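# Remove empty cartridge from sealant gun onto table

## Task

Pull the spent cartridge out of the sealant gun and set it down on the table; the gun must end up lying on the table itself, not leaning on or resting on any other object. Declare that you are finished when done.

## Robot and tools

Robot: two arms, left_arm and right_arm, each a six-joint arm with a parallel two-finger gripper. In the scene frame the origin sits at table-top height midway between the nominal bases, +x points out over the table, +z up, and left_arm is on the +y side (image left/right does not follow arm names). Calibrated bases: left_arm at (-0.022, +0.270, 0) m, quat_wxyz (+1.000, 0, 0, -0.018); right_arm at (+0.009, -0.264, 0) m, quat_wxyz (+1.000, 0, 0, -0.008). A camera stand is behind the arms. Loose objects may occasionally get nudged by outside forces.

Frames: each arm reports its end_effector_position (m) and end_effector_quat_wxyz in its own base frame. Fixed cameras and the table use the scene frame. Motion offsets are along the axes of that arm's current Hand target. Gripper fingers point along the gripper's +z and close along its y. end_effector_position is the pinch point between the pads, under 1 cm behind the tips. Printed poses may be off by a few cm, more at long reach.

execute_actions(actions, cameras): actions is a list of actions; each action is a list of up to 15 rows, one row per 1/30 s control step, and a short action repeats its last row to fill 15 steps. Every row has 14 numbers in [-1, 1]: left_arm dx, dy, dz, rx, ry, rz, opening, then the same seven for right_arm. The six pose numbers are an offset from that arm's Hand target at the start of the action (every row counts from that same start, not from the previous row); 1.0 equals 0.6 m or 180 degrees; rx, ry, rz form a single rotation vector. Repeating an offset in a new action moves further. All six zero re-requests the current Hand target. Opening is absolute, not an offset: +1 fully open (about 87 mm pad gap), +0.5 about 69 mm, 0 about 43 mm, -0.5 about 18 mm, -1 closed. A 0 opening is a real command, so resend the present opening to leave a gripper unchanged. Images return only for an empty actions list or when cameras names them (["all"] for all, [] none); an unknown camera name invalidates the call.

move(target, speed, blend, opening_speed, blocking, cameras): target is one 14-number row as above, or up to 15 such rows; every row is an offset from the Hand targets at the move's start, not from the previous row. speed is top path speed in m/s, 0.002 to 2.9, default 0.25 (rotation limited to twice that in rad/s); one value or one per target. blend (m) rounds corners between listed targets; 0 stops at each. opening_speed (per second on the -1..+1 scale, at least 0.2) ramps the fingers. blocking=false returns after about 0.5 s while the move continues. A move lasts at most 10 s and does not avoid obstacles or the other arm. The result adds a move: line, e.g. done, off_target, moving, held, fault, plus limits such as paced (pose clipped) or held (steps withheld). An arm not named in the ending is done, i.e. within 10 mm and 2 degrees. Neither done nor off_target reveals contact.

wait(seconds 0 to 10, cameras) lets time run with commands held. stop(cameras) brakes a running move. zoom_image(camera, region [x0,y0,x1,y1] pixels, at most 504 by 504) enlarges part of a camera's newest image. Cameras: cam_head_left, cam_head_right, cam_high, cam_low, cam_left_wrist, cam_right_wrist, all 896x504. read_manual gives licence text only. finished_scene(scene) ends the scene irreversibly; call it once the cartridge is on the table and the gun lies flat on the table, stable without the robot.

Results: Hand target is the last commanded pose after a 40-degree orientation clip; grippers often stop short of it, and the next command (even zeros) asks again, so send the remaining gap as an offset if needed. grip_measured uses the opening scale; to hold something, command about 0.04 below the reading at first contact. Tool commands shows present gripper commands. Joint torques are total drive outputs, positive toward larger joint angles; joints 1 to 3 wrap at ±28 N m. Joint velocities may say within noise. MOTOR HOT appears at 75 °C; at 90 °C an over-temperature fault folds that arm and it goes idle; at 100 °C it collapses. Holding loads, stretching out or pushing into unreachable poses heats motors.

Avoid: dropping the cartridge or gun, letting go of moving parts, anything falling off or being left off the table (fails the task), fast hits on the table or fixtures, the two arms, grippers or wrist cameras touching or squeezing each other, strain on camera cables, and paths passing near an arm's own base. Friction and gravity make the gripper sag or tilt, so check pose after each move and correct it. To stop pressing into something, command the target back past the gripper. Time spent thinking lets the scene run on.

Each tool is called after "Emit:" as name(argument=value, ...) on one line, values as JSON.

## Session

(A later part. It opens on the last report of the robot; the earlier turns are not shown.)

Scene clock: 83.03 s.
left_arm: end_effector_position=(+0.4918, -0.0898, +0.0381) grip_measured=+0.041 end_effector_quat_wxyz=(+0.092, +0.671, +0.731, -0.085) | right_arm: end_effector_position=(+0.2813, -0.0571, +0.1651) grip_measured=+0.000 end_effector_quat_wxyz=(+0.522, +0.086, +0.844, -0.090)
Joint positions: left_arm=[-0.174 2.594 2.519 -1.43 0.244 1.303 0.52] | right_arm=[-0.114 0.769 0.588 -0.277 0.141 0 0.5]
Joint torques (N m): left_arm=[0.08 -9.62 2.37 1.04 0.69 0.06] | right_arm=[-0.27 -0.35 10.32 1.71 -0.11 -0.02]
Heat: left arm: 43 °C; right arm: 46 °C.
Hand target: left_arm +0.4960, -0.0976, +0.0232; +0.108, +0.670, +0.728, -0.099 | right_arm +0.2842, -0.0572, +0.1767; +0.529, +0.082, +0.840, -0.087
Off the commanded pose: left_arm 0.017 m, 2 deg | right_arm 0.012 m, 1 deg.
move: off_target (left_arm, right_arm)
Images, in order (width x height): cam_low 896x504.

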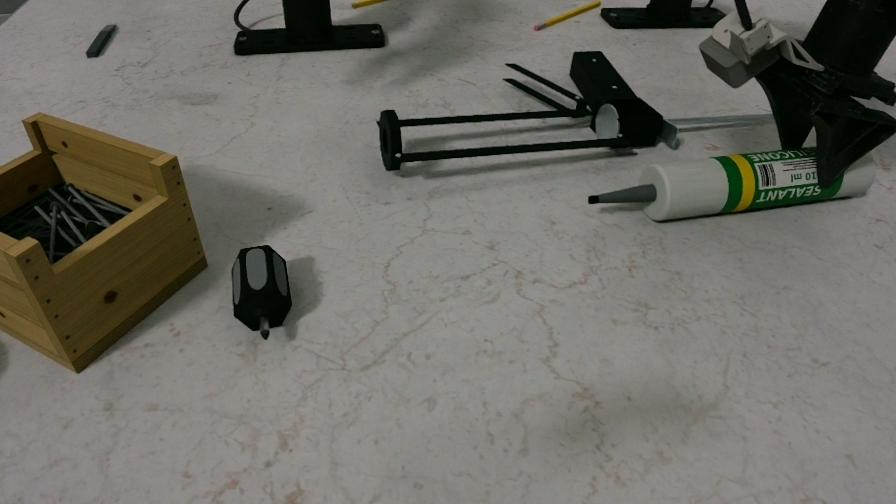

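Emit:
move(target=[[0,0,-0.015,0,0,0,-0.2,0,0,0,0,0,0,0],[0,0,-0.015,0,0,0,0.65,0,0,0,0,0,0,0],[0,0,-0.26,0,0,0,0.65,0,0,0,0,0,0,0]], speed=[0.05,0.05,0.12], opening_speed=0.5, cameras=["cam_low","cam_high","cam_left_wrist"])

Emit:
wait(seconds=2, cameras=["cam_low","cam_left_wrist"])

Scene clock: 89.63 s.
left_arm: end_effector_position=(+0.4961, -0.0538, +0.1538) grip_measured=+0.650 end_effector_quat_wxyz=(+0.181, +0.661, +0.728, -0.035) | right_arm: end_effector_position=(+0.2813, -0.0571, +0.1651) grip_measured=+0.000 end_effector_quat_wxyz=(+0.522, +0.086, +0.844, -0.090)
Joint positions: left_arm=[-0.092 2.428 2.663 -1.551 0.272 1.347 0.825] | right_arm=[-0.114 0.769 0.588 -0.277 0.141 0 0.5]
Joint torques (N m): left_arm=[0.54 -13.33 4.04 0.72 0.37 0.1] | right_arm=[-0.25 -0.32 10.32 1.71 -0.12 -0.03]
Heat: left arm: 43 °C; right arm: 47 °C.
Hand target: left_arm +0.4923, -0.0525, +0.1725; +0.108, +0.670, +0.728, -0.100 | right_arm +0.2842, -0.0572, +0.1767; +0.529, +0.082, +0.840, -0.087
Off the commanded pose: left_arm 0.019 m, 11 deg | right_arm 0.012 m, 1 deg.
joint sent to its limit (left arm) — joint 4 (wrist pitch), lower limit. The joint targets are off in orientation, not in position.
move: off_target (left_arm, right_arm)
Images, in order (width x height): cam_high 896x504, cam_low 896x504, cam_left_wrist 896x504.

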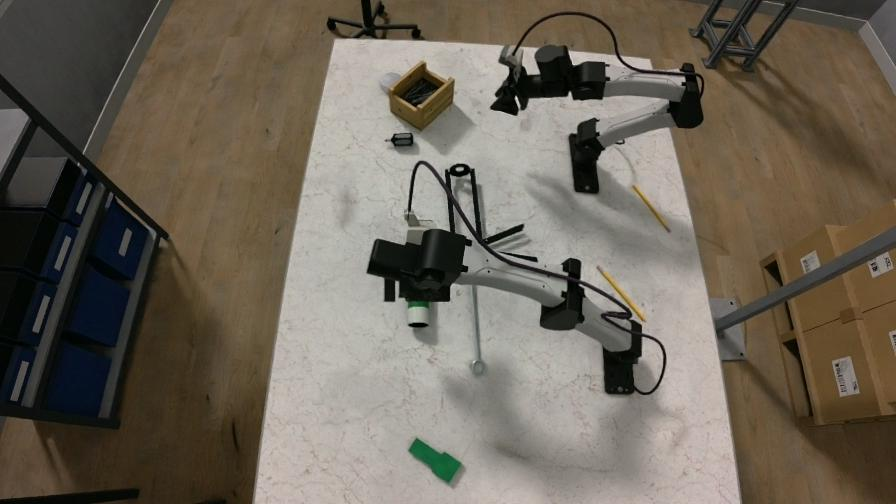

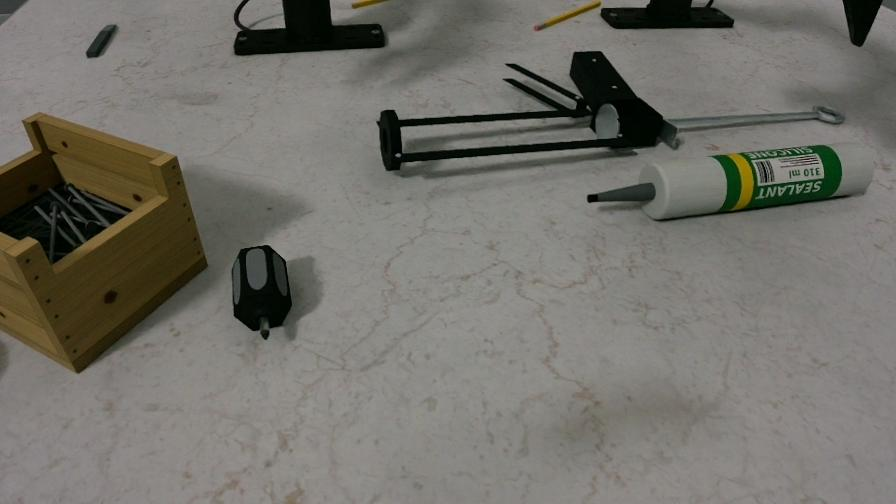

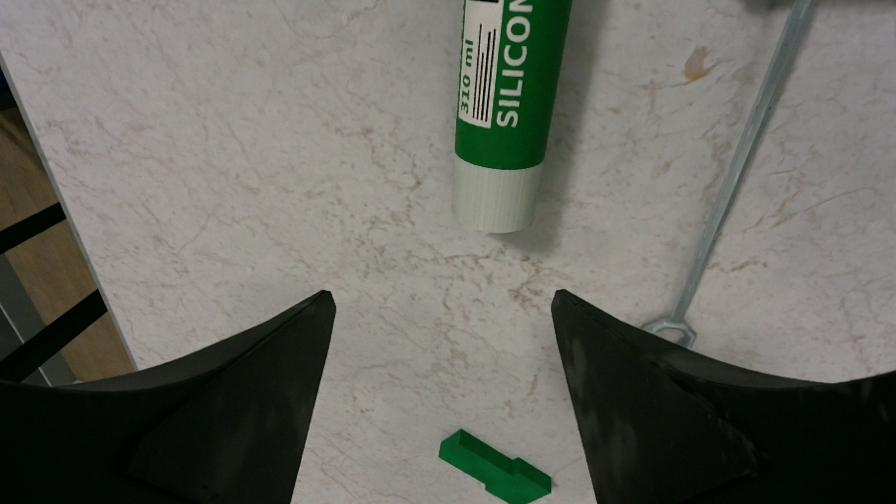

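Scene clock: 91.63 s.
left_arm: end_effector_position=(+0.4960, -0.0538, +0.1538) grip_measured=+0.650 end_effector_quat_wxyz=(+0.181, +0.661, +0.728, -0.035) | right_arm: end_effector_position=(+0.2813, -0.0571, +0.1651) grip_measured=+0.000 end_effector_quat_wxyz=(+0.522, +0.086, +0.844, -0.090)
Joint positions: left_arm=[-0.092 2.428 2.663 -1.552 0.272 1.348 0.825] | right_arm=[-0.114 0.769 0.588 -0.277 0.141 0 0.5]
Joint torques (N m): left_arm=[0.61 -13.22 4.1 0.74 0.36 0.09] | right_arm=[-0.24 -0.32 10.32 1.71 -0.12 -0.03]
Heat: left arm: 43 °C; right arm: 47 °C.
Hand target: left_arm +0.4923, -0.0525, +0.1725; +0.108, +0.670, +0.728, -0.100 | right_arm +0.2842, -0.0572, +0.1767; +0.529, +0.082, +0.840, -0.087
Tool commands: left_gripper/opening=+0.65 right_gripper/opening=+0.0
Off the commanded pose: left_arm 0.019 m, 11 deg | right_arm 0.012 m, 1 deg.
wait: 2.00 s; at rest by 0.17 s
Images, in order (width x height): cam_low 896x504, cam_left_wrist 896x504.

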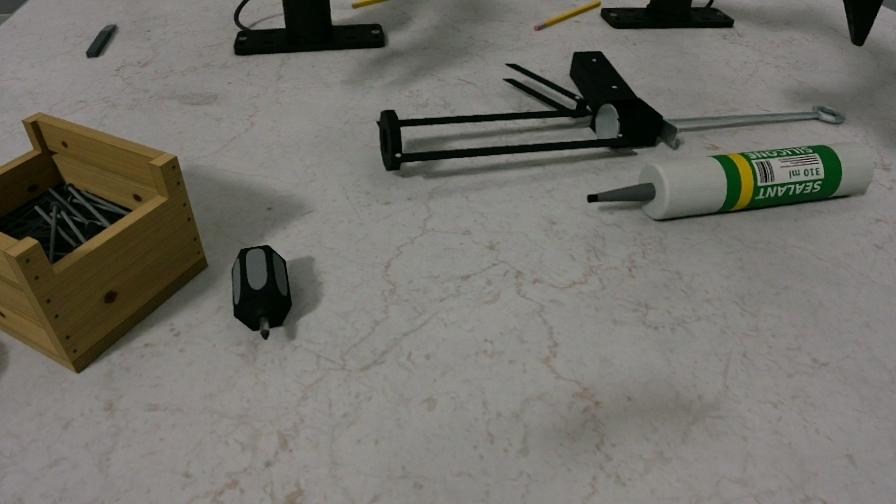

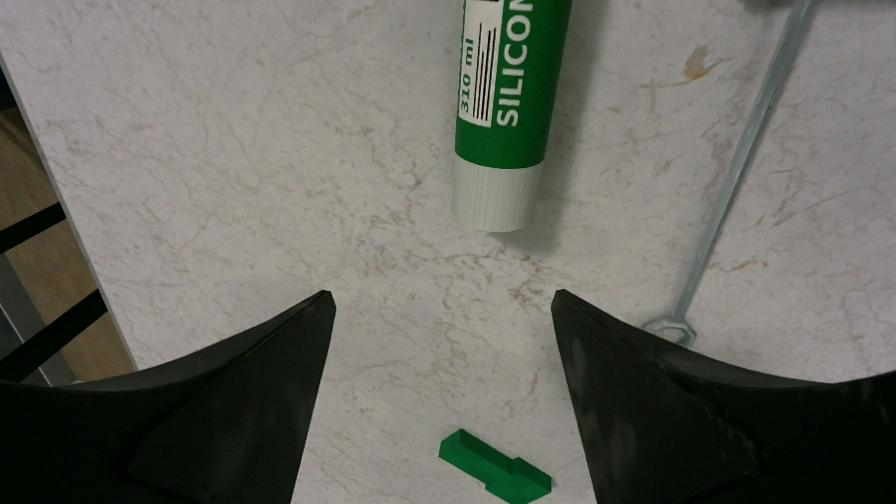

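I am done: the cartridge is on the table and at rest.

Emit:
finished_scene(scene=2)

The scene is finished: the task was done.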